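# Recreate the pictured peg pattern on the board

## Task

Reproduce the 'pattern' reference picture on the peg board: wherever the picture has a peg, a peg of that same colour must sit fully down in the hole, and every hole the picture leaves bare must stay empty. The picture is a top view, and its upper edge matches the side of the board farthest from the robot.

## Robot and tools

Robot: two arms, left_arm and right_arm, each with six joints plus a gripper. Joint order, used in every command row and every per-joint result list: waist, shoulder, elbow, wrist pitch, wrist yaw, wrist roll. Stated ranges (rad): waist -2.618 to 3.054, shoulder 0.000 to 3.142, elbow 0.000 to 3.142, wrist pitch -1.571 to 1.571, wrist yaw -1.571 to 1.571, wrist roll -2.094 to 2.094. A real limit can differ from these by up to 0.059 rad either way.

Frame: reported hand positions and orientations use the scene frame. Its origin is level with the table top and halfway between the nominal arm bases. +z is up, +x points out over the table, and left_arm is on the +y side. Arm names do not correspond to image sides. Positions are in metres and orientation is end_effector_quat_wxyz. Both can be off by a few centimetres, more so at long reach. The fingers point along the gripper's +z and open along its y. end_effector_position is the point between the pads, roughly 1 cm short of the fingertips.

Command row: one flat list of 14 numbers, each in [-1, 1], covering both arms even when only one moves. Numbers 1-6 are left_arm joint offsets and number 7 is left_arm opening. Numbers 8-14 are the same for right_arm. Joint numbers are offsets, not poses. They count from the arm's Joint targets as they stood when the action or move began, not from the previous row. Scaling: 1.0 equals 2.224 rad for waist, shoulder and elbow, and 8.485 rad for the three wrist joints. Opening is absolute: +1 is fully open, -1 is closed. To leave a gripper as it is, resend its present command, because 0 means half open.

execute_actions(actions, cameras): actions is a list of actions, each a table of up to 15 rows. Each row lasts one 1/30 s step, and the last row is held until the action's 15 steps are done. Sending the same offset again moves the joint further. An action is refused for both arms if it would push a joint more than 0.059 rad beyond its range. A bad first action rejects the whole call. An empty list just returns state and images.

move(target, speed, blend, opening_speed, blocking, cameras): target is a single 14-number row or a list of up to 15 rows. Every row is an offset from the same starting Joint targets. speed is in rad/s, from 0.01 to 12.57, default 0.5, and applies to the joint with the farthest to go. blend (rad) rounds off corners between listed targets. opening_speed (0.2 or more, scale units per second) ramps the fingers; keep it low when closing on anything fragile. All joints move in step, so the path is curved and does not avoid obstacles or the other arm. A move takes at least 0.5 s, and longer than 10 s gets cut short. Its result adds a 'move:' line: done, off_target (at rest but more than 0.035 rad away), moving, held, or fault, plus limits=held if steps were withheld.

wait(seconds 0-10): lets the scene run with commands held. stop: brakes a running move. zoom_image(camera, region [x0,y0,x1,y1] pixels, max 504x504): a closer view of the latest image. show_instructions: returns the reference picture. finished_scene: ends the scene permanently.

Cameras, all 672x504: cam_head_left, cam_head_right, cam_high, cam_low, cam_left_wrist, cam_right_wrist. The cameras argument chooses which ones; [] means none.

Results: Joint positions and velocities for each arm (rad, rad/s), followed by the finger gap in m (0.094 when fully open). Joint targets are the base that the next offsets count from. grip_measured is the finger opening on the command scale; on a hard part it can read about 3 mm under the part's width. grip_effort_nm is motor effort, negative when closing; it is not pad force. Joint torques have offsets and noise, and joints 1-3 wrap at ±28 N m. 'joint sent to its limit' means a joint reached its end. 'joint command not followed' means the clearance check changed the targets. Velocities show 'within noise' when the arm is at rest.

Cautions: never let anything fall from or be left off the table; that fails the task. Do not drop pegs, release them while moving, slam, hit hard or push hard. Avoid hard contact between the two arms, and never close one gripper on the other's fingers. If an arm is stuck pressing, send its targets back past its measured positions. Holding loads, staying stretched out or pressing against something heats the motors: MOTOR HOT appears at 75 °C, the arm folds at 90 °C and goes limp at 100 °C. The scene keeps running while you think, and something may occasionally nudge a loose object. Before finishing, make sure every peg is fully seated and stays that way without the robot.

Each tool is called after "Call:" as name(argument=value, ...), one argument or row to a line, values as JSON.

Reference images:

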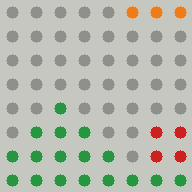

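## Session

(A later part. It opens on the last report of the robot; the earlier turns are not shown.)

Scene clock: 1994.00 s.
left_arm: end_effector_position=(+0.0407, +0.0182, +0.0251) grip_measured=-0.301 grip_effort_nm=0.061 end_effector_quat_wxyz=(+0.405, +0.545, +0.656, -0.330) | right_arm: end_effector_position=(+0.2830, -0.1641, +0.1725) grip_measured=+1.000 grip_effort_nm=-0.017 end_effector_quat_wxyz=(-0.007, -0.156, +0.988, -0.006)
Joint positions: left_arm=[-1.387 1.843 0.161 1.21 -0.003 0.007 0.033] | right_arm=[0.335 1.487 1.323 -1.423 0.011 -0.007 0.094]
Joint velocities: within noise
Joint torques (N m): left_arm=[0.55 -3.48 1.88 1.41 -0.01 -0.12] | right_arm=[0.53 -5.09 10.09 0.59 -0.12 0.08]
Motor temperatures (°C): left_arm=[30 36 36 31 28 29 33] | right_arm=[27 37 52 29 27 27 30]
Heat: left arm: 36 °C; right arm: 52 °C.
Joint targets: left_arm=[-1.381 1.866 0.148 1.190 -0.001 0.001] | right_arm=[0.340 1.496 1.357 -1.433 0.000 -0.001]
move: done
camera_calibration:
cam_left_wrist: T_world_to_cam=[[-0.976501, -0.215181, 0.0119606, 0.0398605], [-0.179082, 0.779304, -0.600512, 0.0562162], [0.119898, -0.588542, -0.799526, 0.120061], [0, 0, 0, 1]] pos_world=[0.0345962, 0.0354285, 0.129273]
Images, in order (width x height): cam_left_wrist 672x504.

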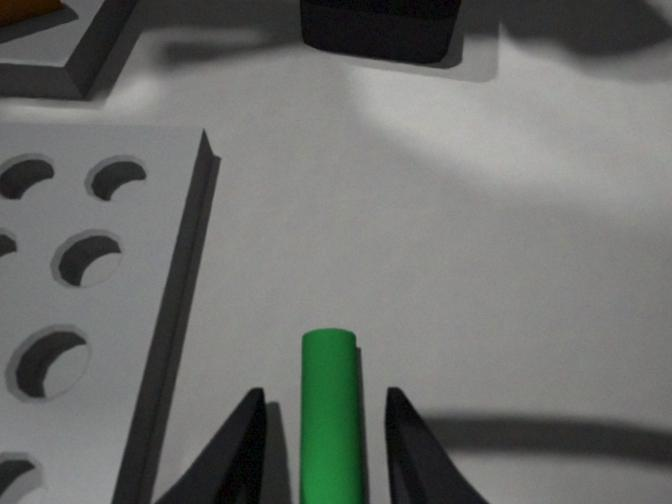

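Call:
move(
  target=[
    [0,0.009,0,-0.0035,0,0,-0.3,0,0,0,0,0,0,1],
  ],
  speed=0.25,
  cameras=["cam_high"],
)

Call:
zoom_image(
  camera="cam_high",
  region=[160, 200, 460, 500],
)

Scene clock: 2017.37 s.
left_arm: end_effector_position=(+0.0408, +0.0181, +0.0240) grip_measured=-0.301 grip_effort_nm=0.056 end_effector_quat_wxyz=(+0.405, +0.545, +0.656, -0.331) | right_arm: end_effector_position=(+0.2830, -0.1641, +0.1725) grip_measured=+1.000 grip_effort_nm=-0.022 end_effector_quat_wxyz=(-0.007, -0.156, +0.988, -0.006)
Joint positions: left_arm=[-1.387 1.856 0.161 1.225 -0.003 0.007 0.033] | right_arm=[0.335 1.487 1.323 -1.423 0.011 -0.007 0.094]
Joint velocities: within noise
Joint torques (N m): left_arm=[0.47 -2.84 1.81 1.02 0 -0.08] | right_arm=[0.53 -5.11 10.09 0.58 -0.12 0.08]
Motor temperatures (°C): left_arm=[30 33 34 33 28 29 32] | right_arm=[27 37 52 29 27 27 30]
Heat: left arm: 34 °C; right arm: 52 °C.
Joint targets: left_arm=[-1.381 1.886 0.148 1.160 -0.001 0.001] | right_arm=[0.340 1.496 1.357 -1.433 0.000 -0.001]
move: off_target (left_arm); left_arm: the wrist pitch is farthest, 0.064 rad from its target
Images, in order (width x height): cam_high 672x504.

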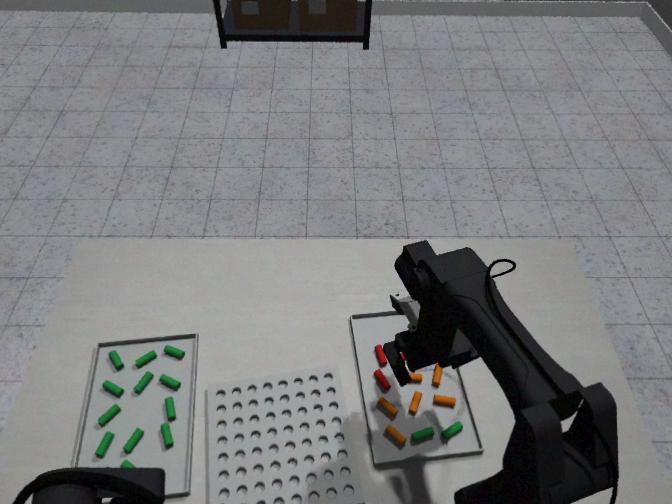

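Scaled by 1.680 from the camera's 672x504 image, which has a finer 960x720 frame.

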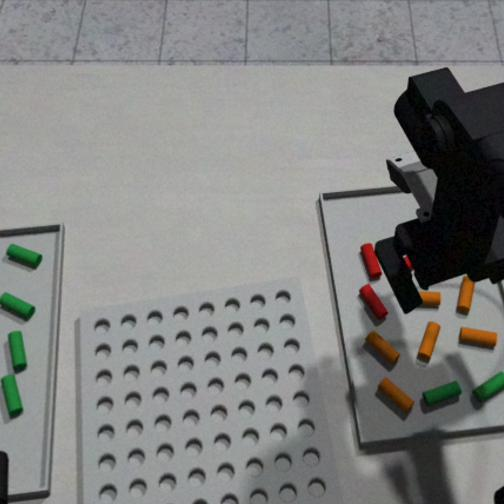

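Call:
move(
  target=[
    [0,-0.2401,0.0369,-0.0662,0,0,-0.3,0,0,0,0,0,0,1],
    [0,0.0081,0.5634,-0.2626,0,0,-0.3,0,0,0,0,0,0,1],
    [0,0.0495,0.4978,-0.2349,0,0,-0.3,0,0,0,0,0,0,1],
    [0,0.0495,0.4978,-0.2349,0,0,-1,0,0,0,0,0,0,1],
    [0,0.0081,0.5634,-0.2626,0,0,-1,0,0,0,0,0,0,1],
  ],
  speed=[1,1,0.25,0.3,0.4],
  cameras=["cam_left_wrist"],
)

Scene clock: 2058.90 s.
left_arm: end_effector_position=(+0.0408, +0.0201, +0.0536) grip_measured=-0.693 grip_effort_nm=-1.057 end_effector_quat_wxyz=(-0.015, +0.639, +0.769, +0.015) | right_arm: end_effector_position=(+0.2830, -0.1641, +0.1725) grip_measured=+1.000 grip_effort_nm=-0.017 end_effector_quat_wxyz=(-0.007, -0.156, +0.988, -0.006)
Joint positions: left_arm=[-1.387 1.935 1.378 -1.056 -0.005 0.006 0.014] | right_arm=[0.335 1.487 1.323 -1.423 0.011 -0.007 0.094]
Joint velocities: within noise
Joint torques (N m): left_arm=[0.43 -12.45 8.95 -0.19 0.02 -0.09] | right_arm=[0.54 -5.09 10.09 0.59 -0.12 0.07]
Motor temperatures (°C): left_arm=[30 33 34 33 28 29 32] | right_arm=[27 37 52 29 27 27 30]
Heat: left arm: 34 °C; right arm: 52 °C.
Joint targets: left_arm=[-1.381 1.904 1.402 -1.068 -0.001 0.000] | right_arm=[0.340 1.496 1.357 -1.433 0.000 -0.001]
move: done; target 4's new numbers were sent with left_arm's wrist pitch 0.048 rad from that target
camera_calibration:
cam_left_wrist: T_world_to_cam=[[-0.977085, -0.211705, -0.022043, 0.0418159], [-0.196395, 0.856777, 0.476824, 0.0132565], [-0.0820602, 0.470227, -0.878722, 0.135114], [0, 0, 0, 1]] pos_world=[0.0545487, -0.0660395, 0.113329]
Images, in order (width x height): cam_left_wrist 672x504.

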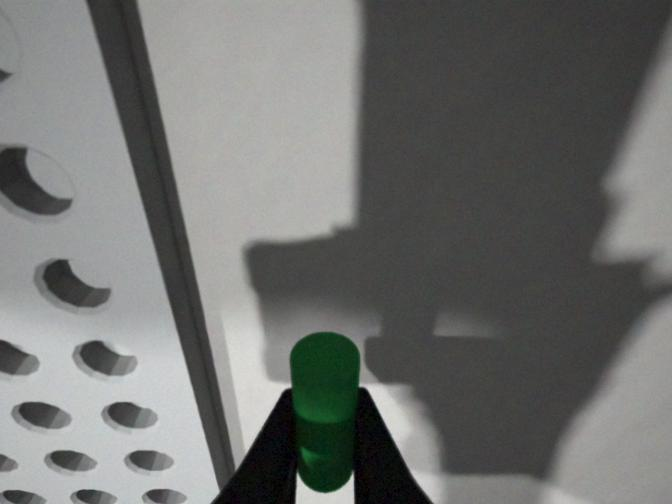

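Call:
move(
  target=[
    [0,-0.045,0,0,0,0,-1,0,0,0,0,0,0,1],
    [0.4843,0.2358,0.4091,-0.0455,0,0,-1,0,0,0,0,0,0,1],
    [0.4843,0.2406,0.2963,-0.015,0,0,-1,0,0,0,0,0,0,1],
    [0.4843,0.2406,0.2963,-0.015,0,0,-0.3,0,0,0,0,0,0,1],
    [0.4843,0.2358,0.4091,-0.0455,0,0,-0.3,0,0,0,0,0,0,1],
  ],
  speed=[0.6,0.8,0.2,0.4,0.5],
  cameras=["cam_left_wrist"],
)

Scene clock: 2075.67 s.
left_arm: end_effector_position=(+0.4223, +0.2206, +0.0895) grip_measured=-0.301 grip_effort_nm=0.066 end_effector_quat_wxyz=(+0.002, +0.151, +0.988, +0.003) | right_arm: end_effector_position=(+0.2830, -0.1641, +0.1725) grip_measured=+1.000 grip_effort_nm=-0.017 end_effector_quat_wxyz=(-0.007, -0.156, +0.988, -0.006)
Joint positions: left_arm=[-0.305 2.414 2.287 -1.441 -0.006 0.005 0.033] | right_arm=[0.335 1.487 1.323 -1.423 0.011 -0.007 0.094]
Joint velocities: within noise
Joint torques (N m): left_arm=[0.16 -12.38 9.46 -0.17 0.03 -0.08] | right_arm=[0.51 -5.08 10.06 0.59 -0.12 0.07]
Motor temperatures (°C): left_arm=[30 36 36 32 28 29 33] | right_arm=[27 37 52 29 27 27 30]
Heat: left arm: 36 °C; right arm: 52 °C.
Joint targets: left_arm=[-0.303 2.428 2.311 -1.454 -0.001 0.000] | right_arm=[0.340 1.496 1.357 -1.433 0.001 -0.001]
move: done
camera_calibration:
cam_left_wrist: T_world_to_cam=[[-0.270392, -0.962505, -0.0217489, 0.324937], [-0.868594, 0.234142, 0.436718, 0.324131], [-0.41525, 0.136976, -0.899336, 0.319713], [0, 0, 0, 1]] pos_world=[0.50216, 0.193068, 0.153043]
Images, in order (width x height): cam_left_wrist 672x504.

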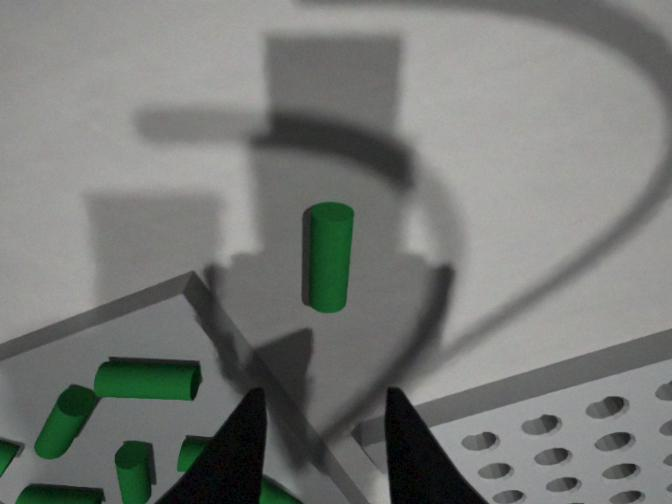

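Call:
move(
  target=[
    [0,-0.3053,-0.7190,0.2318,0,0,-0.3,0,0,0,0,0,0,1],
    [0,-0.188,-0.7338,0.266,0,0,-0.3,0,0,0,0,0,0,1],
  ],
  speed=[1,0.3],
  cameras=["cam_left_wrist"],
)

Scene clock: 2101.30 s.
left_arm: end_effector_position=(+0.4224, +0.2205, +0.0349) grip_measured=-0.301 grip_effort_nm=0.071 end_effector_quat_wxyz=(+0.501, +0.130, +0.853, -0.072) | right_arm: end_effector_position=(+0.2830, -0.1641, +0.1725) grip_measured=+1.000 grip_effort_nm=-0.012 end_effector_quat_wxyz=(-0.007, -0.156, +0.988, -0.006)
Joint positions: left_arm=[-0.305 1.987 0.693 0.784 -0.006 0.006 0.033] | right_arm=[0.335 1.487 1.323 -1.423 0.011 -0.007 0.094]
Joint velocities: within noise
Joint torques (N m): left_arm=[0.08 -6.97 4.12 1.82 0.05 -0.07] | right_arm=[0.51 -5.09 10.07 0.59 -0.12 0.07]
Motor temperatures (°C): left_arm=[30 37 37 32 28 29 32] | right_arm=[27 37 52 29 27 27 30]
Heat: left arm: 37 °C; right arm: 52 °C.
Joint targets: left_arm=[-0.303 2.010 0.679 0.803 -0.001 0.000] | right_arm=[0.340 1.496 1.357 -1.433 0.001 -0.001]
move: done
camera_calibration:
cam_left_wrist: T_world_to_cam=[[-0.264956, -0.964201, 0.0107477, 0.320717], [-0.794154, 0.211879, -0.569585, 0.35661], [0.546917, -0.15945, -0.821862, -0.0731448], [0, 0, 0, 1]] pos_world=[0.408183, 0.222014, 0.139558]
Images, in order (width x height): cam_left_wrist 672x504.

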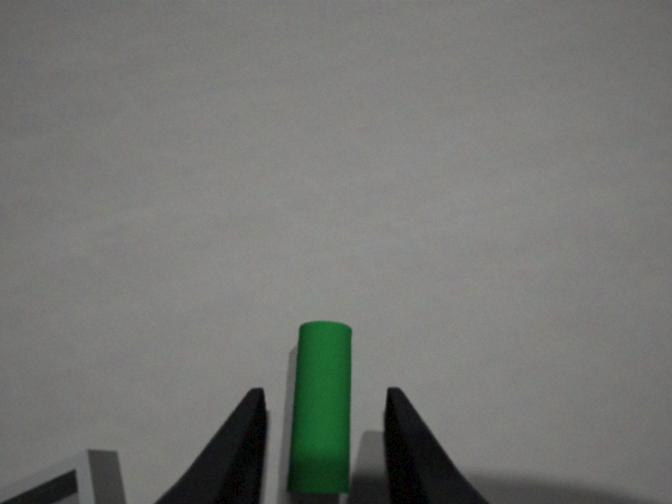

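Call:
move(
  target=[
    [0,0.0045,0,0,0,0,-0.3,0,0,0,0,0,0,1],
    [0,0.0045,0,0,0,0,-1,0,0,0,0,0,0,1],
    [0,-0.1174,0.0148,-0.0342,0,0,-1,0,0,0,0,0,0,1],
    [0,-0.1169,0.3017,-0.2243,0,0,-1,0,0,0,0,0,0,1],
    [-0.4955,-0.1169,0.3017,-0.2243,0,0,-1,0,0,0,0,0,0,1],
    [-0.4955,-0.0252,0.3013,-0.2662,0,0,-1,0,0,0,0,0,0,1],
  ],
  speed=[0.3,0.3,0.5,1,1,0.6],
  blend=[0,0,0,0.1,0,0],
  cameras=["cam_left_wrist"],
)

Scene clock: 2122.70 s.
left_arm: end_effector_position=(+0.0141, +0.1253, +0.0687) grip_measured=-0.693 grip_effort_nm=-1.038 end_effector_quat_wxyz=(-0.182, +0.630, +0.740, +0.154) | right_arm: end_effector_position=(+0.2830, -0.1641, +0.1725) grip_measured=+1.000 grip_effort_nm=-0.022 end_effector_quat_wxyz=(-0.007, -0.156, +0.988, -0.006)
Joint positions: left_arm=[-1.411 1.938 1.327 -1.441 -0.001 0.005 0.014] | right_arm=[0.335 1.487 1.323 -1.423 0.011 -0.007 0.094]
Joint velocities: within noise
Joint torques (N m): left_arm=[0.57 -7.41 7.82 -1.16 0 -0.06] | right_arm=[0.53 -5.11 10.09 0.59 -0.11 0.07]
Motor temperatures (°C): left_arm=[30 35 36 34 28 29 32] | right_arm=[27 37 52 29 27 27 30]
Heat: left arm: 36 °C; right arm: 52 °C.
Joint targets: left_arm=[-1.405 1.954 1.349 -1.456 -0.001 0.001] | right_arm=[0.340 1.496 1.357 -1.433 0.001 -0.001]
move: done
camera_calibration:
cam_left_wrist: T_world_to_cam=[[-0.98346, -0.17911, -0.0269293, 0.0347047], [-0.127639, 0.579863, 0.804653, -0.0781254], [-0.128506, 0.794782, -0.593134, 0.0370571], [0, 0, 0, 1]] pos_world=[0.028921, 0.0220656, 0.0857783]
Images, in order (width x height): cam_left_wrist 672x504.

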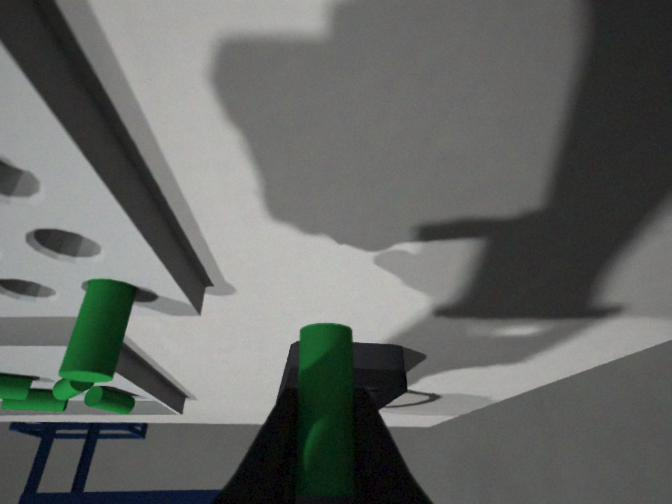

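Call:
move(
  target=[
    [0,0.0346,-0.0418,0.0198,0,0,-1,0,0,0,0,0,0,1],
    [0,0.0346,-0.0418,0.0198,0,0,-0.3,0,0,0,0,0,0,1],
    [0,0.0400,0.0920,-0.0112,0,0,-0.3,0,0,0,0,0,0,1],
    [0,-0.2230,-0.1632,0.0422,0,0,-0.3,0,0,0,0,0,0,1],
  ],
  speed=[0.15,0.2,0.3,0.6],
  cameras=["cam_left_wrist"],
)

Scene clock: 2138.23 s.
left_arm: end_effector_position=(+0.0139, +0.1265, +0.0882) grip_measured=-0.301 grip_effort_nm=0.061 end_effector_quat_wxyz=(-0.011, +0.648, +0.762, +0.010) | right_arm: end_effector_position=(+0.2830, -0.1641, +0.1725) grip_measured=+1.000 grip_effort_nm=-0.022 end_effector_quat_wxyz=(-0.007, -0.156, +0.988, -0.006)
Joint positions: left_arm=[-1.411 1.48 0.999 -1.119 -0.001 0.005 0.033] | right_arm=[0.335 1.487 1.323 -1.423 0.011 -0.007 0.094]
Joint velocities: within noise
Joint torques (N m): left_arm=[0.53 -7.36 5.71 0.13 0 -0.07] | right_arm=[0.51 -5.09 10.07 0.58 -0.12 0.07]
Motor temperatures (°C): left_arm=[30 35 36 33 28 29 33] | right_arm=[27 37 52 29 27 27 30]
Heat: left arm: 36 °C; right arm: 52 °C.
Joint targets: left_arm=[-1.405 1.458 0.986 -1.098 -0.001 0.001] | right_arm=[0.340 1.496 1.357 -1.433 0.001 -0.001]
move: done
camera_calibration:
cam_left_wrist: T_world_to_cam=[[-0.981767, -0.189242, -0.017903, 0.0357185], [-0.175694, 0.867447, 0.465475, -0.100265], [-0.0725573, 0.460133, -0.88488, 0.114924], [0, 0, 0, 1]] pos_world=[0.0257898, 0.0408541, 0.149004]
Images, in order (width x height): cam_left_wrist 672x504.

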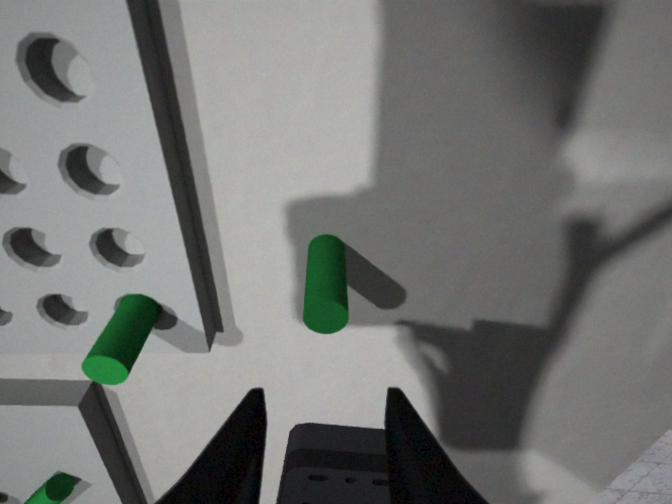

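Call:
move(
  target=[
    [0,0.0472,-0.0823,0.0326,0,0,-0.3,0,0,0,0,0,0,1],
  ],
  speed=0.25,
  cameras=["cam_left_wrist"],
)

Scene clock: 2152.20 s.
left_arm: end_effector_position=(+0.0140, +0.1263, +0.0288) grip_measured=-0.301 grip_effort_nm=0.066 end_effector_quat_wxyz=(-0.004, +0.648, +0.762, +0.004) | right_arm: end_effector_position=(+0.2830, -0.1641, +0.1725) grip_measured=+1.000 grip_effort_nm=-0.017 end_effector_quat_wxyz=(-0.007, -0.156, +0.988, -0.006)
Joint positions: left_arm=[-1.411 1.552 0.813 -0.843 -0.001 0.005 0.033] | right_arm=[0.335 1.487 1.323 -1.423 0.011 -0.007 0.094]
Joint velocities: within noise
Joint torques (N m): left_arm=[0.4 -4.48 5.35 0.2 -0.01 -0.09] | right_arm=[0.53 -5.09 10.06 0.59 -0.11 0.07]
Motor temperatures (°C): left_arm=[30 35 35 32 28 29 32] | right_arm=[27 37 52 29 27 27 30]
Heat: left arm: 35 °C; right arm: 52 °C.
Joint targets: left_arm=[-1.405 1.563 0.803 -0.821 -0.001 0.001] | right_arm=[0.340 1.496 1.357 -1.433 0.001 -0.001]
move: done
camera_calibration:
cam_left_wrist: T_world_to_cam=[[-0.981708, -0.189597, -0.0174108, 0.0346454], [-0.177147, 0.876058, 0.448489, -0.073042], [-0.0697793, 0.443369, -0.893619, 0.0647997], [0, 0, 0, 1]] pos_world=[0.0255942, 0.0418275, 0.091268]
Images, in order (width x height): cam_left_wrist 672x504.

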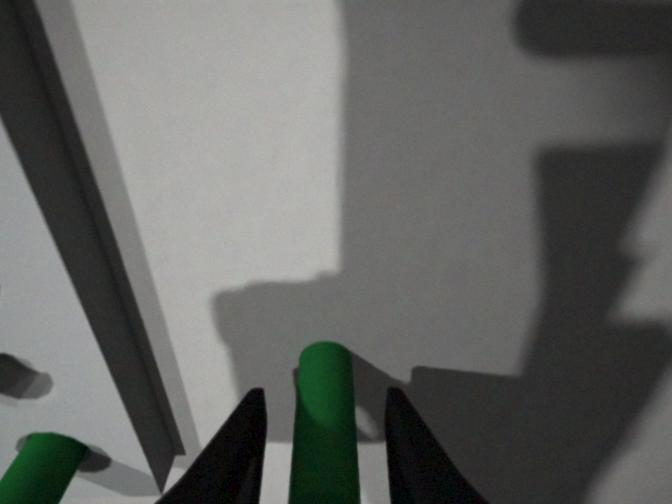

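Call:
move(
  target=[
    [0,0,0,0,0,0,-1,0,0,0,0,0,0,1],
    [0,-0.0472,0.0823,-0.0326,0,0,-1,0,0,0,0,0,0,1],
    [0.1466,-0.0036,0.0778,-0.0187,0,0,-1,0,0,0,0,0,0,1],
    [0.1466,0.0184,0.0499,-0.0074,0,0,-1,0,0,0,0,0,0,1],
  ],
  speed=[0.3,0.4,0.6,0.15],
  cameras=["cam_left_wrist"],
)

Call:
zoom_image(
  camera="cam_left_wrist",
  region=[240, 260, 420, 395],
)

Scene clock: 2177.30 s.
left_arm: end_effector_position=(+0.0962, +0.1330, +0.0452) grip_measured=-0.700 grip_effort_nm=-1.053 end_effector_quat_wxyz=(+0.000, +0.514, +0.858, +0.000) | right_arm: end_effector_position=(+0.2830, -0.1641, +0.1725) grip_measured=+1.000 grip_effort_nm=-0.017 end_effector_quat_wxyz=(-0.007, -0.156, +0.988, -0.006)
Joint positions: left_arm=[-1.081 1.591 0.925 -0.905 0 0.005 0.014] | right_arm=[0.335 1.487 1.323 -1.423 0.011 -0.007 0.094]
Joint velocities: within noise
Joint torques (N m): left_arm=[0.02 -4.85 5.55 0.17 0.01 -0.03] | right_arm=[0.54 -5.09 10.07 0.59 -0.11 0.07]
Motor temperatures (°C): left_arm=[30 34 35 32 28 29 32] | right_arm=[27 37 52 29 27 27 30]
Heat: left arm: 35 °C; right arm: 52 °C.
Joint targets: left_arm=[-1.080 1.604 0.914 -0.884 -0.001 0.001] | right_arm=[0.340 1.496 1.357 -1.433 0.001 -0.001]
move: done
camera_calibration:
cam_left_wrist: T_world_to_cam=[[-0.867406, -0.497339, -0.0161159, 0.146844], [-0.452881, 0.77562, 0.439673, -0.0314054], [-0.206167, 0.388674, -0.898013, 0.102755], [0, 0, 0, 1]] pos_world=[0.134335, 0.0574521, 0.10845]
Images, in order (width x height): cam_left_wrist 672x504.

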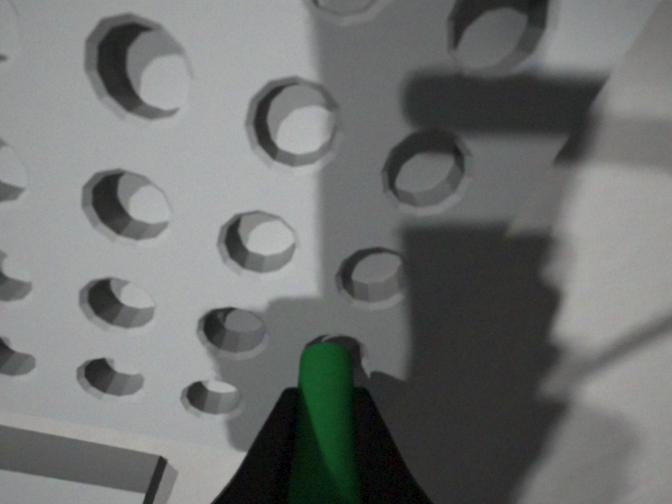

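Scaled by 2.800 from the camera's 672x504 image, which has a finer 960x720 frame.

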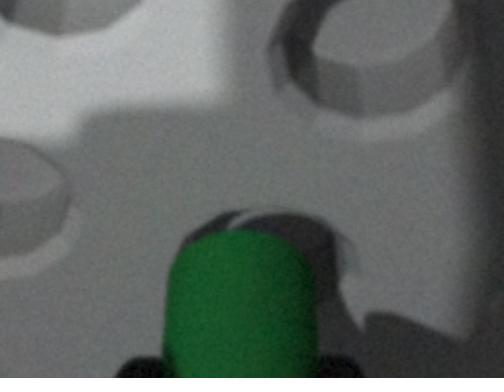

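Call:
move(
  target=[
    [-0.0081,0,0,0,0,0,-1,0,0,0,0,0,0,1],
    [-0.0081,0.0108,-0.0144,0.0067,0,0,-1,0,0,0,0,0,0,1],
  ],
  speed=[0.1,0.08],
  cameras=["cam_left_wrist"],
)

Scene clock: 2187.97 s.
left_arm: end_effector_position=(+0.0942, +0.1310, +0.0424) grip_measured=-0.700 grip_effort_nm=-1.048 end_effector_quat_wxyz=(+0.002, +0.519, +0.855, -0.001) | right_arm: end_effector_position=(+0.2830, -0.1641, +0.1725) grip_measured=+1.000 grip_effort_nm=-0.017 end_effector_quat_wxyz=(-0.007, -0.156, +0.988, -0.006)
Joint positions: left_arm=[-1.092 1.594 0.916 -0.888 0 0.005 0.014] | right_arm=[0.335 1.487 1.323 -1.423 0.011 -0.007 0.094]
Joint velocities: within noise
Joint torques (N m): left_arm=[-0.36 -3.19 3.54 0.6 0.01 -0.09] | right_arm=[0.51 -5.09 10.09 0.58 -0.12 0.07]
Motor temperatures (°C): left_arm=[30 33 35 32 28 29 33] | right_arm=[27 37 52 29 27 27 30]
Heat: left arm: 35 °C; right arm: 52 °C.
Joint targets: left_arm=[-1.097 1.628 0.882 -0.827 -0.001 0.001] | right_arm=[0.340 1.496 1.357 -1.433 0.001 -0.001]
move: off_target (left_arm); left_arm: the wrist pitch is farthest, 0.060 rad from its target
camera_calibration:
cam_left_wrist: T_world_to_cam=[[-0.872647, -0.488094, -0.0158629, 0.143281], [-0.445596, 0.782533, 0.43484, -0.0308623], [-0.19983, 0.386531, -0.900368, 0.100455], [0, 0, 0, 1]] pos_world=[0.131355, 0.0552564, 0.10614]
Images, in order (width x height): cam_left_wrist 672x504.

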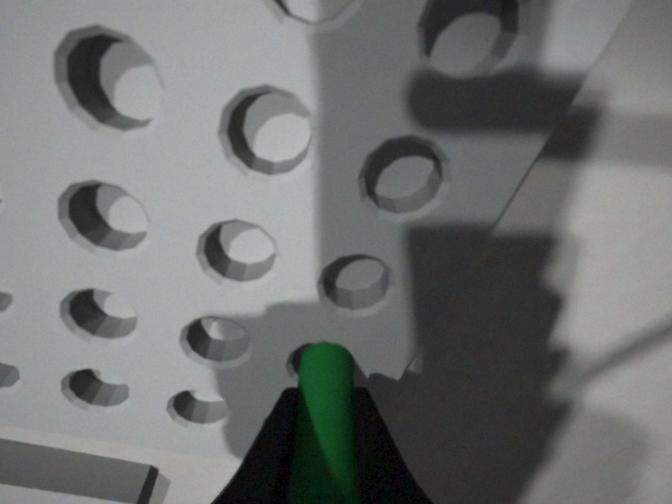

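Call:
zoom_image(
  camera="cam_left_wrist",
  region=[240, 260, 420, 395],
)

Scaled by 2.800 from the camera's 672x504 image, which has a finer 960x720 frame.

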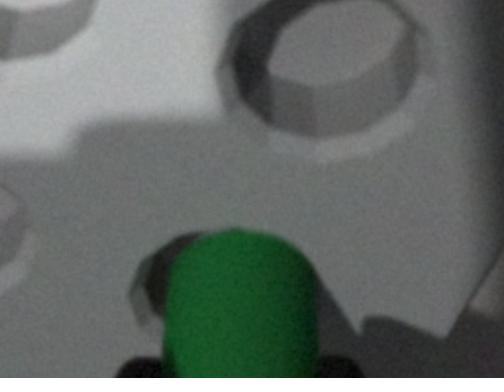

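Call:
move(
  target=[
    [0.0058,-0.0346,0.0405,-0.018,0,0,-1,0,0,0,0,0,0,1],
    [0.0058,-0.0126,0.0126,-0.0067,0,0,-1,0,0,0,0,0,0,1],
    [0.0058,-0.0018,-0.0018,0,0,0,-1,0,0,0,0,0,0,1],
  ],
  speed=[0.2,0.2,0.06],
  cameras=["cam_left_wrist"],
)

Call:
zoom_image(
  camera="cam_left_wrist",
  region=[240, 260, 420, 395],
)

Scene clock: 2215.10 s.
left_arm: end_effector_position=(+0.0935, +0.1323, +0.0335) grip_measured=-0.700 grip_effort_nm=-1.048 end_effector_quat_wxyz=(+0.000, +0.519, +0.855, +0.000) | right_arm: end_effector_position=(+0.2830, -0.1641, +0.1725) grip_measured=+1.000 grip_effort_nm=-0.022 end_effector_quat_wxyz=(-0.007, -0.156, +0.988, -0.006)
Joint positions: left_arm=[-1.092 1.608 0.892 -0.853 0 0.005 0.014] | right_arm=[0.335 1.487 1.323 -1.423 0.011 -0.007 0.094]
Joint velocities: within noise
Joint torques (N m): left_arm=[0.55 -4.71 5.3 0.26 -0.01 -0.06] | right_arm=[0.51 -5.09 10.07 0.59 -0.11 0.07]
Motor temperatures (°C): left_arm=[30 32 34 33 28 29 33] | right_arm=[27 37 52 29 27 27 30]
Heat: left arm: 34 °C; right arm: 52 °C.
Joint targets: left_arm=[-1.084 1.624 0.878 -0.827 -0.001 0.001] | right_arm=[0.340 1.496 1.357 -1.433 0.001 -0.001]
move: done
camera_calibration:
cam_left_wrist: T_world_to_cam=[[-0.872668, -0.488052, -0.0160192, 0.143164], [-0.444773, 0.780885, 0.43863, -0.028381], [-0.201565, 0.389903, -0.898525, 0.0914892], [0, 0, 0, 1]] pos_world=[0.130753, 0.0563618, 0.0969474]
Images, in order (width x height): cam_left_wrist 672x504.

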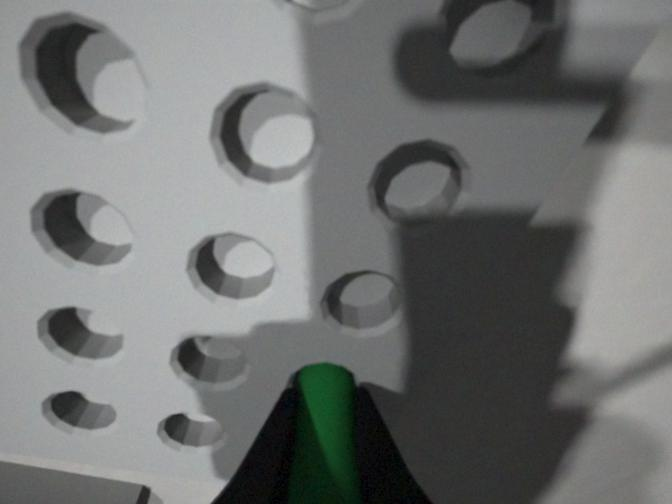

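Scaled by 2.800 from the camera's 672x504 image, which has a finer 960x720 frame.

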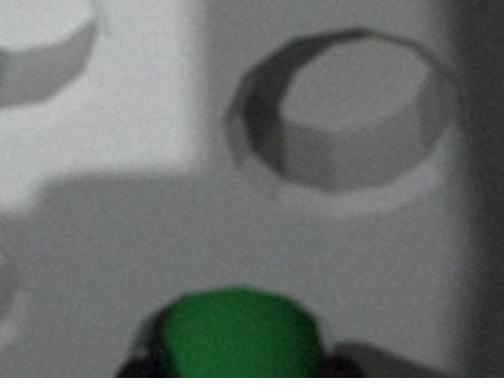

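Call:
move(
  target=[
    [0,0.0054,-0.0067,0.0028,0,0,-1,0,0,0,0,0,0,1],
    [0,-0.006,0.006,-0.0028,0,0,-1,0,0,0,0,0,0,1],
    [0,-0.006,0.006,-0.0028,0,0,-0.55,0,0,0,0,0,0,1],
    [0,-0.0647,0.0895,-0.0345,0,0,-0.55,0,0,0,0,0,0,1],
    [0.4245,-0.1363,-0.0294,-0.0277,0,-0.1187,-0.35,0,0,0,0,0,0,1],
  ],
  speed=[0.08,0.1,0.1,0.5,0.8],
  cameras=["cam_left_wrist"],
)

Scene clock: 2238.53 s.
left_arm: end_effector_position=(+0.1688, +0.3305, +0.0733) grip_measured=-0.352 grip_effort_nm=0.061 end_effector_quat_wxyz=(-0.011, -0.416, +0.909, +0.007) | right_arm: end_effector_position=(+0.2830, -0.1641, +0.1725) grip_measured=+1.000 grip_effort_nm=-0.012 end_effector_quat_wxyz=(-0.007, -0.156, +0.988, -0.006)
Joint positions: left_arm=[-0.144 1.344 0.825 -1.078 0 -0.996 0.03] | right_arm=[0.335 1.487 1.323 -1.423 0.011 -0.007 0.094]
Joint velocities: within noise
Joint torques (N m): left_arm=[0.35 -6.12 5.78 0.12 -0.02 -0.11] | right_arm=[0.53 -5.09 10.07 0.59 -0.11 0.08]
Motor temperatures (°C): left_arm=[30 33 34 32 28 29 33] | right_arm=[27 37 52 29 27 27 30]
Heat: left arm: 34 °C; right arm: 52 °C.
Joint targets: left_arm=[-0.140 1.321 0.813 -1.062 -0.001 -1.007] | right_arm=[0.340 1.496 1.357 -1.433 0.001 -0.001]
move: done
camera_calibration:
cam_left_wrist: T_world_to_cam=[[0.775042, -0.630713, -0.0388664, 0.0770162], [-0.549499, -0.70306, 0.451395, 0.340008], [-0.312026, -0.328493, -0.891477, 0.320655], [0, 0, 0, 1]] pos_world=[0.227196, 0.392954, 0.135372]
Images, in order (width x height): cam_left_wrist 672x504.

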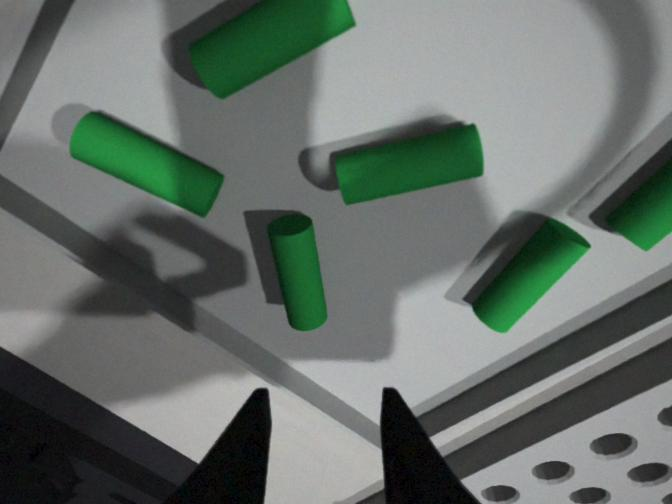

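Call:
move(
  target=[
    [0.0418,0.0238,-0.0486,0.0186,0,-0.0085,-0.35,0,0,0,0,0,0,1],
  ],
  speed=[0.3],
  cameras=["cam_left_wrist"],
)

Scene clock: 2260.30 s.
left_arm: end_effector_position=(+0.1713, +0.3484, +0.0434) grip_measured=-0.352 grip_effort_nm=0.066 end_effector_quat_wxyz=(+0.000, -0.489, +0.872, +0.000) | right_arm: end_effector_position=(+0.2830, -0.1641, +0.1725) grip_measured=+1.000 grip_effort_nm=-0.017 end_effector_quat_wxyz=(-0.007, -0.156, +0.988, -0.006)
Joint positions: left_arm=[-0.052 1.365 0.715 -0.921 0.001 -1.068 0.03] | right_arm=[0.335 1.487 1.323 -1.423 0.011 -0.007 0.094]
Joint velocities: within noise
Joint torques (N m): left_arm=[0.42 -3.23 5.59 0.16 -0.04 -0.13] | right_arm=[0.53 -5.08 10.09 0.58 -0.12 0.08]
Motor temperatures (°C): left_arm=[30 33 34 32 28 29 33] | right_arm=[27 37 52 29 27 27 30]
Heat: left arm: 34 °C; right arm: 52 °C.
Joint targets: left_arm=[-0.047 1.374 0.705 -0.904 -0.001 -1.079] | right_arm=[0.340 1.496 1.357 -1.433 0.001 -0.001]
move: done
camera_calibration:
cam_left_wrist: T_world_to_cam=[[0.868332, -0.495733, -0.0157222, 0.0211674], [-0.439234, -0.783317, 0.439872, 0.377122], [-0.230375, -0.375049, -0.897923, 0.303147], [0, 0, 0, 1]] pos_world=[0.217102, 0.419595, 0.10665]
Images, in order (width x height): cam_left_wrist 672x504.

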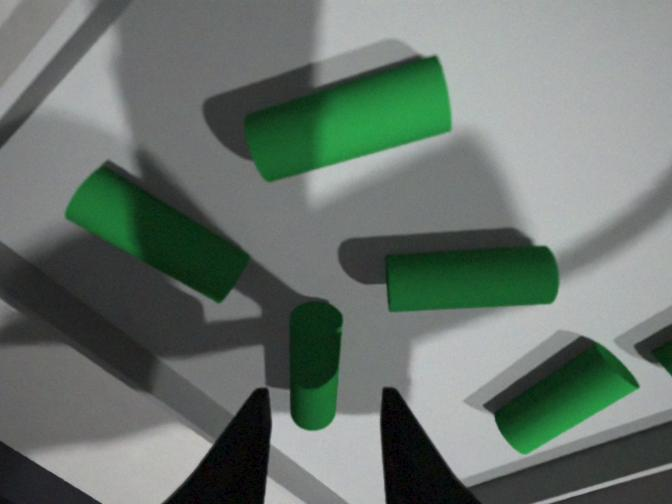

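Call:
move(
  target=[
    [0.0139,0.022,-0.0238,0.0119,0,0.0035,-0.35,0,0,0,0,0,0,1],
    [0.0139,0.022,-0.0238,0.0119,0,0.0035,-1,0,0,0,0,0,0,1],
    [0.0139,-0.0238,0.0486,-0.0186,0,0.0035,-1,0,0,0,0,0,0,1],
    [-0.1151,0.4739,0.7221,-0.0648,0,0.1272,-1,0,0,0,0,0,0,1],
  ],
  speed=[0.25,0.3,0.5,0.9],
  cameras=["cam_left_wrist"],
)

Scene clock: 2282.83 s.
left_arm: end_effector_position=(+0.4212, +0.2199, +0.0928) grip_measured=-0.710 grip_effort_nm=-1.048 end_effector_quat_wxyz=(+0.004, +0.143, +0.990, -0.001) | right_arm: end_effector_position=(+0.2830, -0.1641, +0.1725) grip_measured=+1.000 grip_effort_nm=-0.017 end_effector_quat_wxyz=(-0.007, -0.156, +0.988, -0.006)
Joint positions: left_arm=[-0.305 2.403 2.281 -1.441 0.001 -0.011 0.014] | right_arm=[0.335 1.487 1.323 -1.423 0.011 -0.007 0.094]
Joint velocities: within noise
Joint torques (N m): left_arm=[0.05 -11.55 10.02 -0.15 -0.03 0.09] | right_arm=[0.55 -5.09 10.1 0.59 -0.12 0.07]
Motor temperatures (°C): left_arm=[30 33 35 32 28 29 33] | right_arm=[27 37 52 29 27 27 30]
Heat: left arm: 35 °C; right arm: 52 °C.
Joint targets: left_arm=[-0.303 2.428 2.311 -1.454 -0.001 0.000] | right_arm=[0.340 1.496 1.357 -1.433 0.001 -0.001]
move: done
camera_calibration:
cam_left_wrist: T_world_to_cam=[[-0.254506, -0.966955, -0.0150082, 0.317761], [-0.873566, 0.223213, 0.432502, 0.326784], [-0.41486, 0.123185, -0.901508, 0.325455], [0, 0, 0, 1]] pos_world=[0.501358, 0.194227, 0.156835]
Images, in order (width x height): cam_left_wrist 672x504.

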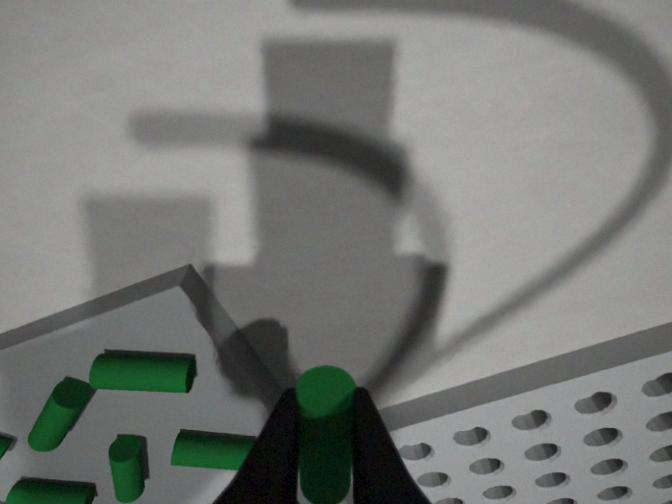

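Call:
move(
  target=[
    [0,0.0049,-0.1124,0.0305,0,0,-1,0,0,0,0,0,0,1],
    [0,0.0049,-0.1124,0.0305,0,0,-0.3,0,0,0,0,0,0,1],
    [0,0,0,0,0,0,-0.3,0,0,0,0,0,0,1],
    [0,-0.3053,-0.7190,0.2318,0,0,-0.3,0,0,0,0,0,0,1],
    [0,-0.1835,-0.7338,0.266,0,0,-0.3,0,0,0,0,0,0,1],
  ],
  speed=[0.2,0.3,0.5,1,0.3],
  cameras=["cam_left_wrist"],
)

Scene clock: 2307.43 s.
left_arm: end_effector_position=(+0.4233, +0.2192, +0.0349) grip_measured=-0.301 grip_effort_nm=0.066 end_effector_quat_wxyz=(+0.503, +0.127, +0.852, -0.077) | right_arm: end_effector_position=(+0.2830, -0.1641, +0.1725) grip_measured=+1.000 grip_effort_nm=-0.022 end_effector_quat_wxyz=(-0.007, -0.156, +0.988, -0.006)
Joint positions: left_arm=[-0.305 1.993 0.695 0.795 0.001 -0.004 0.033] | right_arm=[0.335 1.487 1.323 -1.423 0.011 -0.007 0.094]
Joint velocities: within noise
Joint torques (N m): left_arm=[0.23 -6.69 4.03 1.72 -0.06 0.06] | right_arm=[0.51 -5.09 10.07 0.59 -0.12 0.07]
Motor temperatures (°C): left_arm=[30 36 36 32 28 29 33] | right_arm=[27 37 52 29 27 27 30]
Heat: left arm: 36 °C; right arm: 52 °C.
Joint targets: left_arm=[-0.303 2.020 0.679 0.803 -0.001 0.000] | right_arm=[0.340 1.496 1.357 -1.433 0.001 -0.001]
move: done
camera_calibration:
cam_left_wrist: T_world_to_cam=[[-0.265683, -0.963801, 0.0223796, 0.31953], [-0.792579, 0.20515, -0.574223, 0.358577], [0.548846, -0.170299, -0.818393, -0.0723242], [0, 0, 0, 1]] pos_world=[0.408789, 0.222084, 0.139563]
Images, in order (width x height): cam_left_wrist 672x504.

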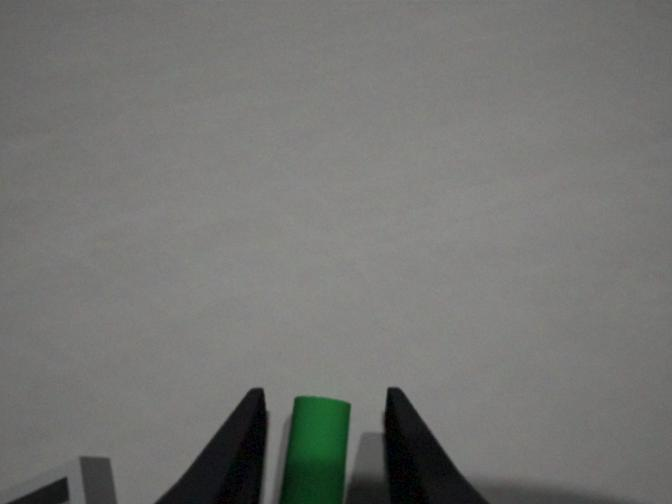

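Call:
move(
  target=[
    [0,-0.0153,-0.0297,0.0038,0,0,-0.3,0,0,0,0,0,0,1],
    [0,-0.0153,-0.0297,0.0038,0,0,-1,0,0,0,0,0,0,1],
    [0,-0.1219,0.0148,-0.0342,0,0,-1,0,0,0,0,0,0,1],
    [0,-0.1214,0.3017,-0.2243,0,0,-1,0,0,0,0,0,0,1],
    [-0.4955,-0.1214,0.3017,-0.2243,0,0,-1,0,0,0,0,0,0,1],
    [-0.4955,-0.0297,0.3013,-0.2662,0,0,-1,0,0,0,0,0,0,1],
  ],
  speed=[0.2,0.3,0.5,1,1,0.6],
  blend=[0,0,0,0.1,0,0],
  cameras=["cam_left_wrist"],
)

Scene clock: 2334.97 s.
left_arm: end_effector_position=(+0.0140, +0.1256, +0.0687) grip_measured=-0.697 grip_effort_nm=-1.043 end_effector_quat_wxyz=(-0.182, +0.629, +0.740, +0.154) | right_arm: end_effector_position=(+0.2830, -0.1641, +0.1725) grip_measured=+1.000 grip_effort_nm=-0.017 end_effector_quat_wxyz=(-0.007, -0.156, +0.988, -0.006)
Joint positions: left_arm=[-1.411 1.938 1.326 -1.441 0 0.004 0.014] | right_arm=[0.335 1.487 1.323 -1.423 0.011 -0.007 0.094]
Joint velocities: within noise
Joint torques (N m): left_arm=[0.51 -7.46 7.98 -1.11 -0.04 -0.03] | right_arm=[0.54 -5.11 10.09 0.59 -0.11 0.06]
Motor temperatures (°C): left_arm=[30 34 35 35 28 29 33] | right_arm=[27 37 52 29 27 27 30]
Heat: left arm: 35 °C; right arm: 52 °C.
Joint targets: left_arm=[-1.405 1.954 1.349 -1.456 -0.001 0.000] | right_arm=[0.340 1.496 1.357 -1.433 0.001 -0.001]
move: done; target 2's new numbers were sent with left_arm's wrist pitch 0.050 rad from that target
camera_calibration:
cam_left_wrist: T_world_to_cam=[[-0.983153, -0.180792, -0.0269104, 0.0347789], [-0.128525, 0.579093, 0.805067, -0.0782129], [-0.129966, 0.794963, -0.592573, 0.0367506], [0, 0, 0, 1]] pos_world=[0.028917, 0.0223649, 0.0856799]
Images, in order (width x height): cam_left_wrist 672x504.

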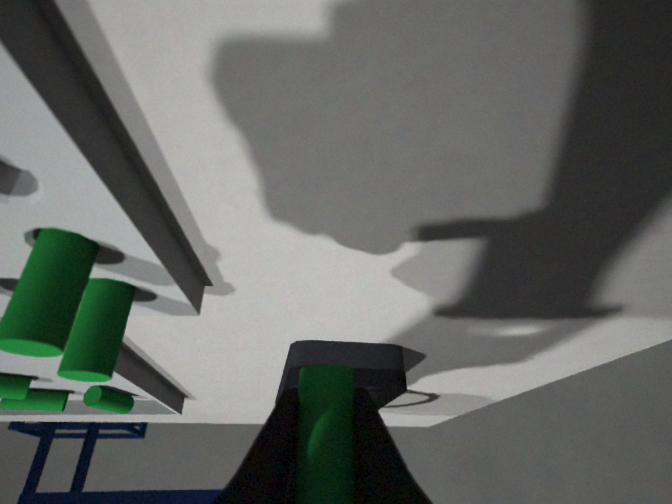

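Call:
move(
  target=[
    [0,0.0247,-0.0629,0.0232,0,0,-1,0,0,0,0,0,0,1],
    [0,0.0247,-0.0629,0.0232,0,0,-0.3,0,0,0,0,0,0,1],
    [0,0.0400,0.0920,-0.0112,0,0,-0.3,0,0,0,0,0,0,1],
    [0,-0.2230,-0.1632,0.0422,0,0,-0.3,0,0,0,0,0,0,1],
  ],
  speed=[0.15,0.2,0.3,0.6],
  cameras=["cam_left_wrist"],
)

Scene clock: 2351.33 s.
left_arm: end_effector_position=(+0.0138, +0.1265, +0.0882) grip_measured=-0.301 grip_effort_nm=0.071 end_effector_quat_wxyz=(-0.011, +0.647, +0.762, +0.010) | right_arm: end_effector_position=(+0.2830, -0.1641, +0.1725) grip_measured=+1.000 grip_effort_nm=-0.022 end_effector_quat_wxyz=(-0.007, -0.156, +0.988, -0.006)
Joint positions: left_arm=[-1.411 1.48 0.998 -1.119 0 0.004 0.033] | right_arm=[0.335 1.487 1.323 -1.423 0.011 -0.007 0.094]
Joint velocities: within noise
Joint torques (N m): left_arm=[0.44 -7.31 5.7 0.14 -0.01 -0.05] | right_arm=[0.51 -5.08 10.07 0.59 -0.12 0.08]
Motor temperatures (°C): left_arm=[30 34 35 34 28 29 33] | right_arm=[27 37 52 29 27 27 30]
Heat: left arm: 35 °C; right arm: 52 °C.
Joint targets: left_arm=[-1.405 1.458 0.986 -1.098 -0.001 0.000] | right_arm=[0.340 1.496 1.357 -1.433 0.001 -0.001]
move: done
camera_calibration:
cam_left_wrist: T_world_to_cam=[[-0.981476, -0.190811, -0.0171905, 0.035684], [-0.176755, 0.867244, 0.465452, -0.100313], [-0.0739048, 0.459868, -0.884906, 0.114928], [0, 0, 0, 1]] pos_world=[0.0257859, 0.0409531, 0.149004]
Images, in order (width x height): cam_left_wrist 672x504.

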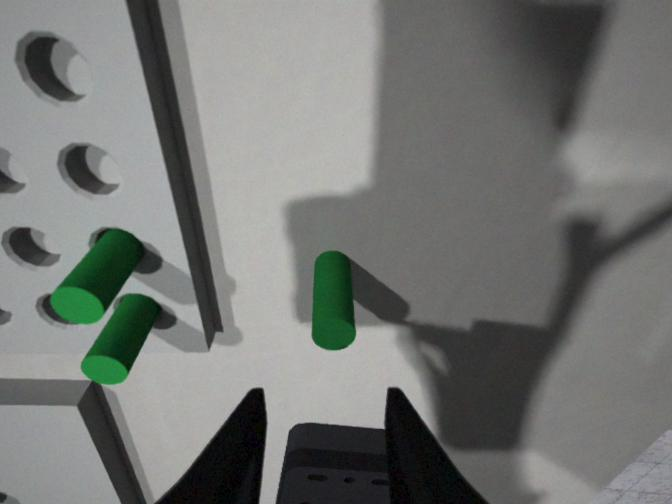

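Call:
move(
  target=[
    [-0.0045,0.0369,-0.0922,0.0326,0,0,-0.3,0,0,0,0,0,0,1],
    [-0.0045,0.0369,-0.0922,0.0326,0,0,-1,0,0,0,0,0,0,1],
    [0,0,0,0,0,0,-1,0,0,0,0,0,0,1],
    [0.1281,0.0899,0.0445,0.0133,0,0,-1,0,0,0,0,0,0,1],
    [0.1281,0.1115,0.0175,0.0243,0,0,-1,0,0,0,0,0,0,1],
  ],
  speed=[0.25,0.3,0.4,0.6,0.15],
  cameras=["cam_left_wrist"],
)

Call:
zoom_image(
  camera="cam_left_wrist",
  region=[240, 260, 420, 395],
)

Scene clock: 2372.83 s.
left_arm: end_effector_position=(+0.1001, +0.1033, +0.0458) grip_measured=-0.700 grip_effort_nm=-1.043 end_effector_quat_wxyz=(+0.001, +0.530, +0.848, +0.000) | right_arm: end_effector_position=(+0.2830, -0.1641, +0.1725) grip_measured=+1.000 grip_effort_nm=-0.022 end_effector_quat_wxyz=(-0.007, -0.156, +0.988, -0.006)
Joint positions: left_arm=[-1.119 1.691 1.035 -0.913 -0.001 0.004 0.014] | right_arm=[0.335 1.487 1.323 -1.423 0.011 -0.007 0.094]
Joint velocities: within noise
Joint torques (N m): left_arm=[-0.08 -5.9 5.53 0.17 -0.03 -0.05] | right_arm=[0.54 -5.11 10.09 0.59 -0.11 0.07]
Motor temperatures (°C): left_arm=[30 34 35 33 28 29 33] | right_arm=[27 37 52 29 27 27 30]
Heat: left arm: 35 °C; right arm: 52 °C.
Joint targets: left_arm=[-1.120 1.706 1.025 -0.891 -0.001 0.000] | right_arm=[0.340 1.496 1.357 -1.433 0.001 -0.001]
move: done
camera_calibration:
cam_left_wrist: T_world_to_cam=[[-0.885037, -0.465218, -0.0167645, 0.133944], [-0.424996, 0.792774, 0.436906, -0.0113499], [-0.189966, 0.393803, -0.899351, 0.11357], [0, 0, 0, 1]] pos_world=[0.135296, 0.0265866, 0.109344]
Images, in order (width x height): cam_left_wrist 672x504.

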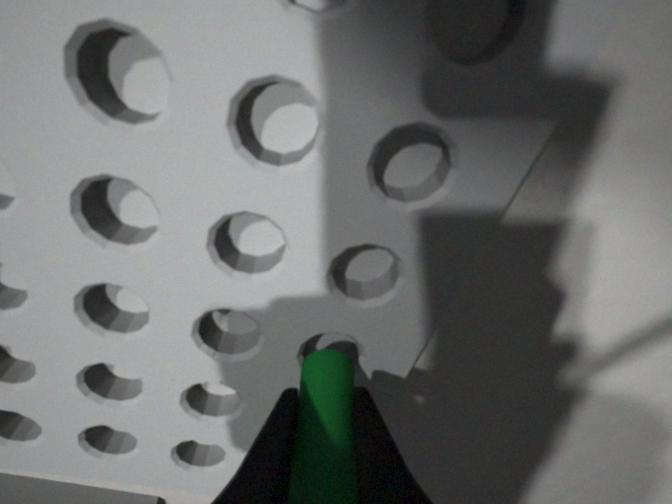

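Scaled by 2.800 from the camera's 672x504 image, which has a finer 960x720 frame.

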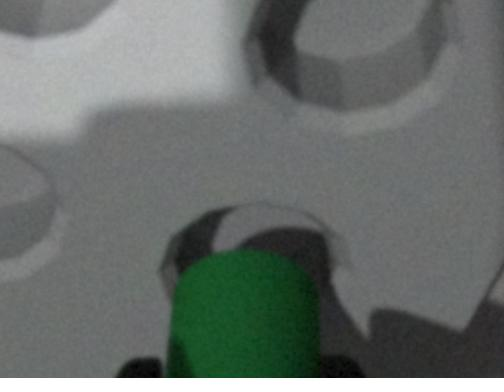

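Call:
move(
  target=[
    [-0.004,-0.018,0.0301,-0.011,0,0,-1,0,0,0,0,0,0,1],
    [-0.004,0.0134,-0.0111,0.0062,0,0,-1,0,0,0,0,0,0,1],
  ],
  speed=[0.2,0.1],
  cameras=["cam_left_wrist"],
)

Call:
zoom_image(
  camera="cam_left_wrist",
  region=[240, 260, 420, 395],
)

Scene clock: 2389.70 s.
left_arm: end_effector_position=(+0.1001, +0.1013, +0.0339) grip_measured=-0.700 grip_effort_nm=-1.053 end_effector_quat_wxyz=(+0.001, +0.531, +0.847, +0.000) | right_arm: end_effector_position=(+0.2830, -0.1641, +0.1725) grip_measured=+1.000 grip_effort_nm=-0.017 end_effector_quat_wxyz=(-0.007, -0.156, +0.988, -0.006)
Joint positions: left_arm=[-1.123 1.718 1.014 -0.865 -0.001 0.004 0.014] | right_arm=[0.335 1.487 1.323 -1.423 0.011 -0.007 0.094]
Joint velocities: within noise
Joint torques (N m): left_arm=[-0.59 -5.61 5.15 0.26 0.01 -0.06] | right_arm=[0.54 -5.09 10.07 0.59 -0.11 0.07]
Motor temperatures (°C): left_arm=[30 33 35 32 28 29 33] | right_arm=[27 37 53 29 27 27 30]
Heat: left arm: 35 °C; right arm: 53 °C.
Joint targets: left_arm=[-1.129 1.735 1.000 -0.839 -0.001 0.000] | right_arm=[0.340 1.496 1.357 -1.433 0.001 -0.001]
move: done
camera_calibration:
cam_left_wrist: T_world_to_cam=[[-0.886448, -0.462526, -0.0167094, 0.132669], [-0.422571, 0.79409, 0.436869, -0.004848], [-0.188795, 0.394323, -0.89937, 0.103527], [0, 0, 0, 1]] pos_world=[0.135101, 0.0243895, 0.0974437]
Images, in order (width x height): cam_left_wrist 672x504.

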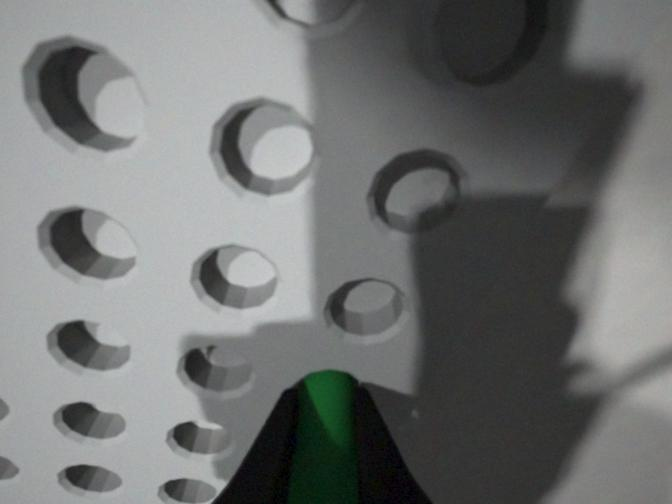

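Scaled by 2.800 from the camera's 672x504 image, which has a finer 960x720 frame.

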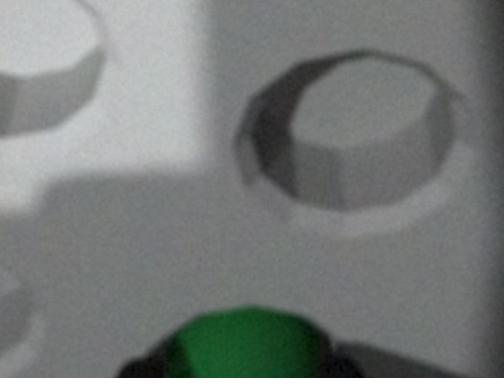

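Call:
move(
  target=[
    [0,0.0054,-0.0067,0.0028,0,0,-1,0,0,0,0,0,0,1],
    [0,-0.006,0.006,-0.0028,0,0,-1,0,0,0,0,0,0,1],
    [0,-0.006,0.006,-0.0028,0,0,-0.55,0,0,0,0,0,0,1],
    [0,-0.0647,0.0895,-0.0345,0,0,-0.55,0,0,0,0,0,0,1],
    [0.4222,-0.0751,0.0117,-0.0224,0,-0.0499,-0.35,0,0,0,0,0,0,1],
    [0.4222,-0.0499,-0.0315,-0.0048,0,-0.0499,-0.35,0,0,0,0,0,0,1],
  ],
  speed=[0.08,0.1,0.1,0.5,0.9,0.3],
  cameras=["cam_left_wrist"],
)

Scene clock: 2414.53 s.
left_arm: end_effector_position=(+0.2296, +0.3102, +0.0439) grip_measured=-0.352 grip_effort_nm=0.061 end_effector_quat_wxyz=(+0.000, -0.115, +0.993, +0.000) | right_arm: end_effector_position=(+0.2830, -0.1641, +0.1725) grip_measured=+1.000 grip_effort_nm=-0.022 end_effector_quat_wxyz=(-0.007, -0.156, +0.988, -0.006)
Joint positions: left_arm=[-0.189 1.611 0.94 -0.901 0 -0.414 0.03] | right_arm=[0.335 1.487 1.323 -1.423 0.011 -0.007 0.094]
Joint velocities: within noise
Joint torques (N m): left_arm=[-0.03 -5.14 5.5 0.23 -0.01 -0.1] | right_arm=[0.5 -5.09 10.06 0.59 -0.12 0.07]
Motor temperatures (°C): left_arm=[30 33 34 32 28 29 34] | right_arm=[27 37 53 29 27 27 30]
Heat: left arm: 34 °C; right arm: 53 °C.
Joint targets: left_arm=[-0.190 1.624 0.930 -0.880 -0.001 -0.423] | right_arm=[0.340 1.496 1.357 -1.433 0.001 -0.001]
move: done
camera_calibration:
cam_left_wrist: T_world_to_cam=[[0.257916, -0.966029, -0.0163365, 0.237709], [-0.865772, -0.238588, 0.439903, 0.301532], [-0.428857, -0.0993146, -0.897896, 0.262738], [0, 0, 0, 1]] pos_world=[0.312426, 0.32767, 0.10715]
Images, in order (width x height): cam_left_wrist 672x504.

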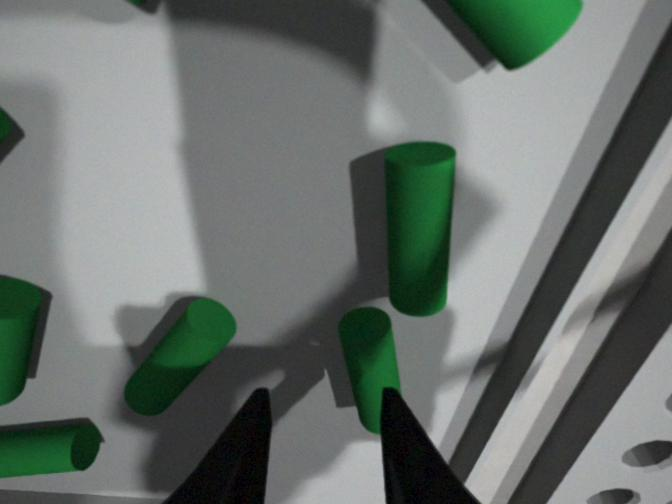

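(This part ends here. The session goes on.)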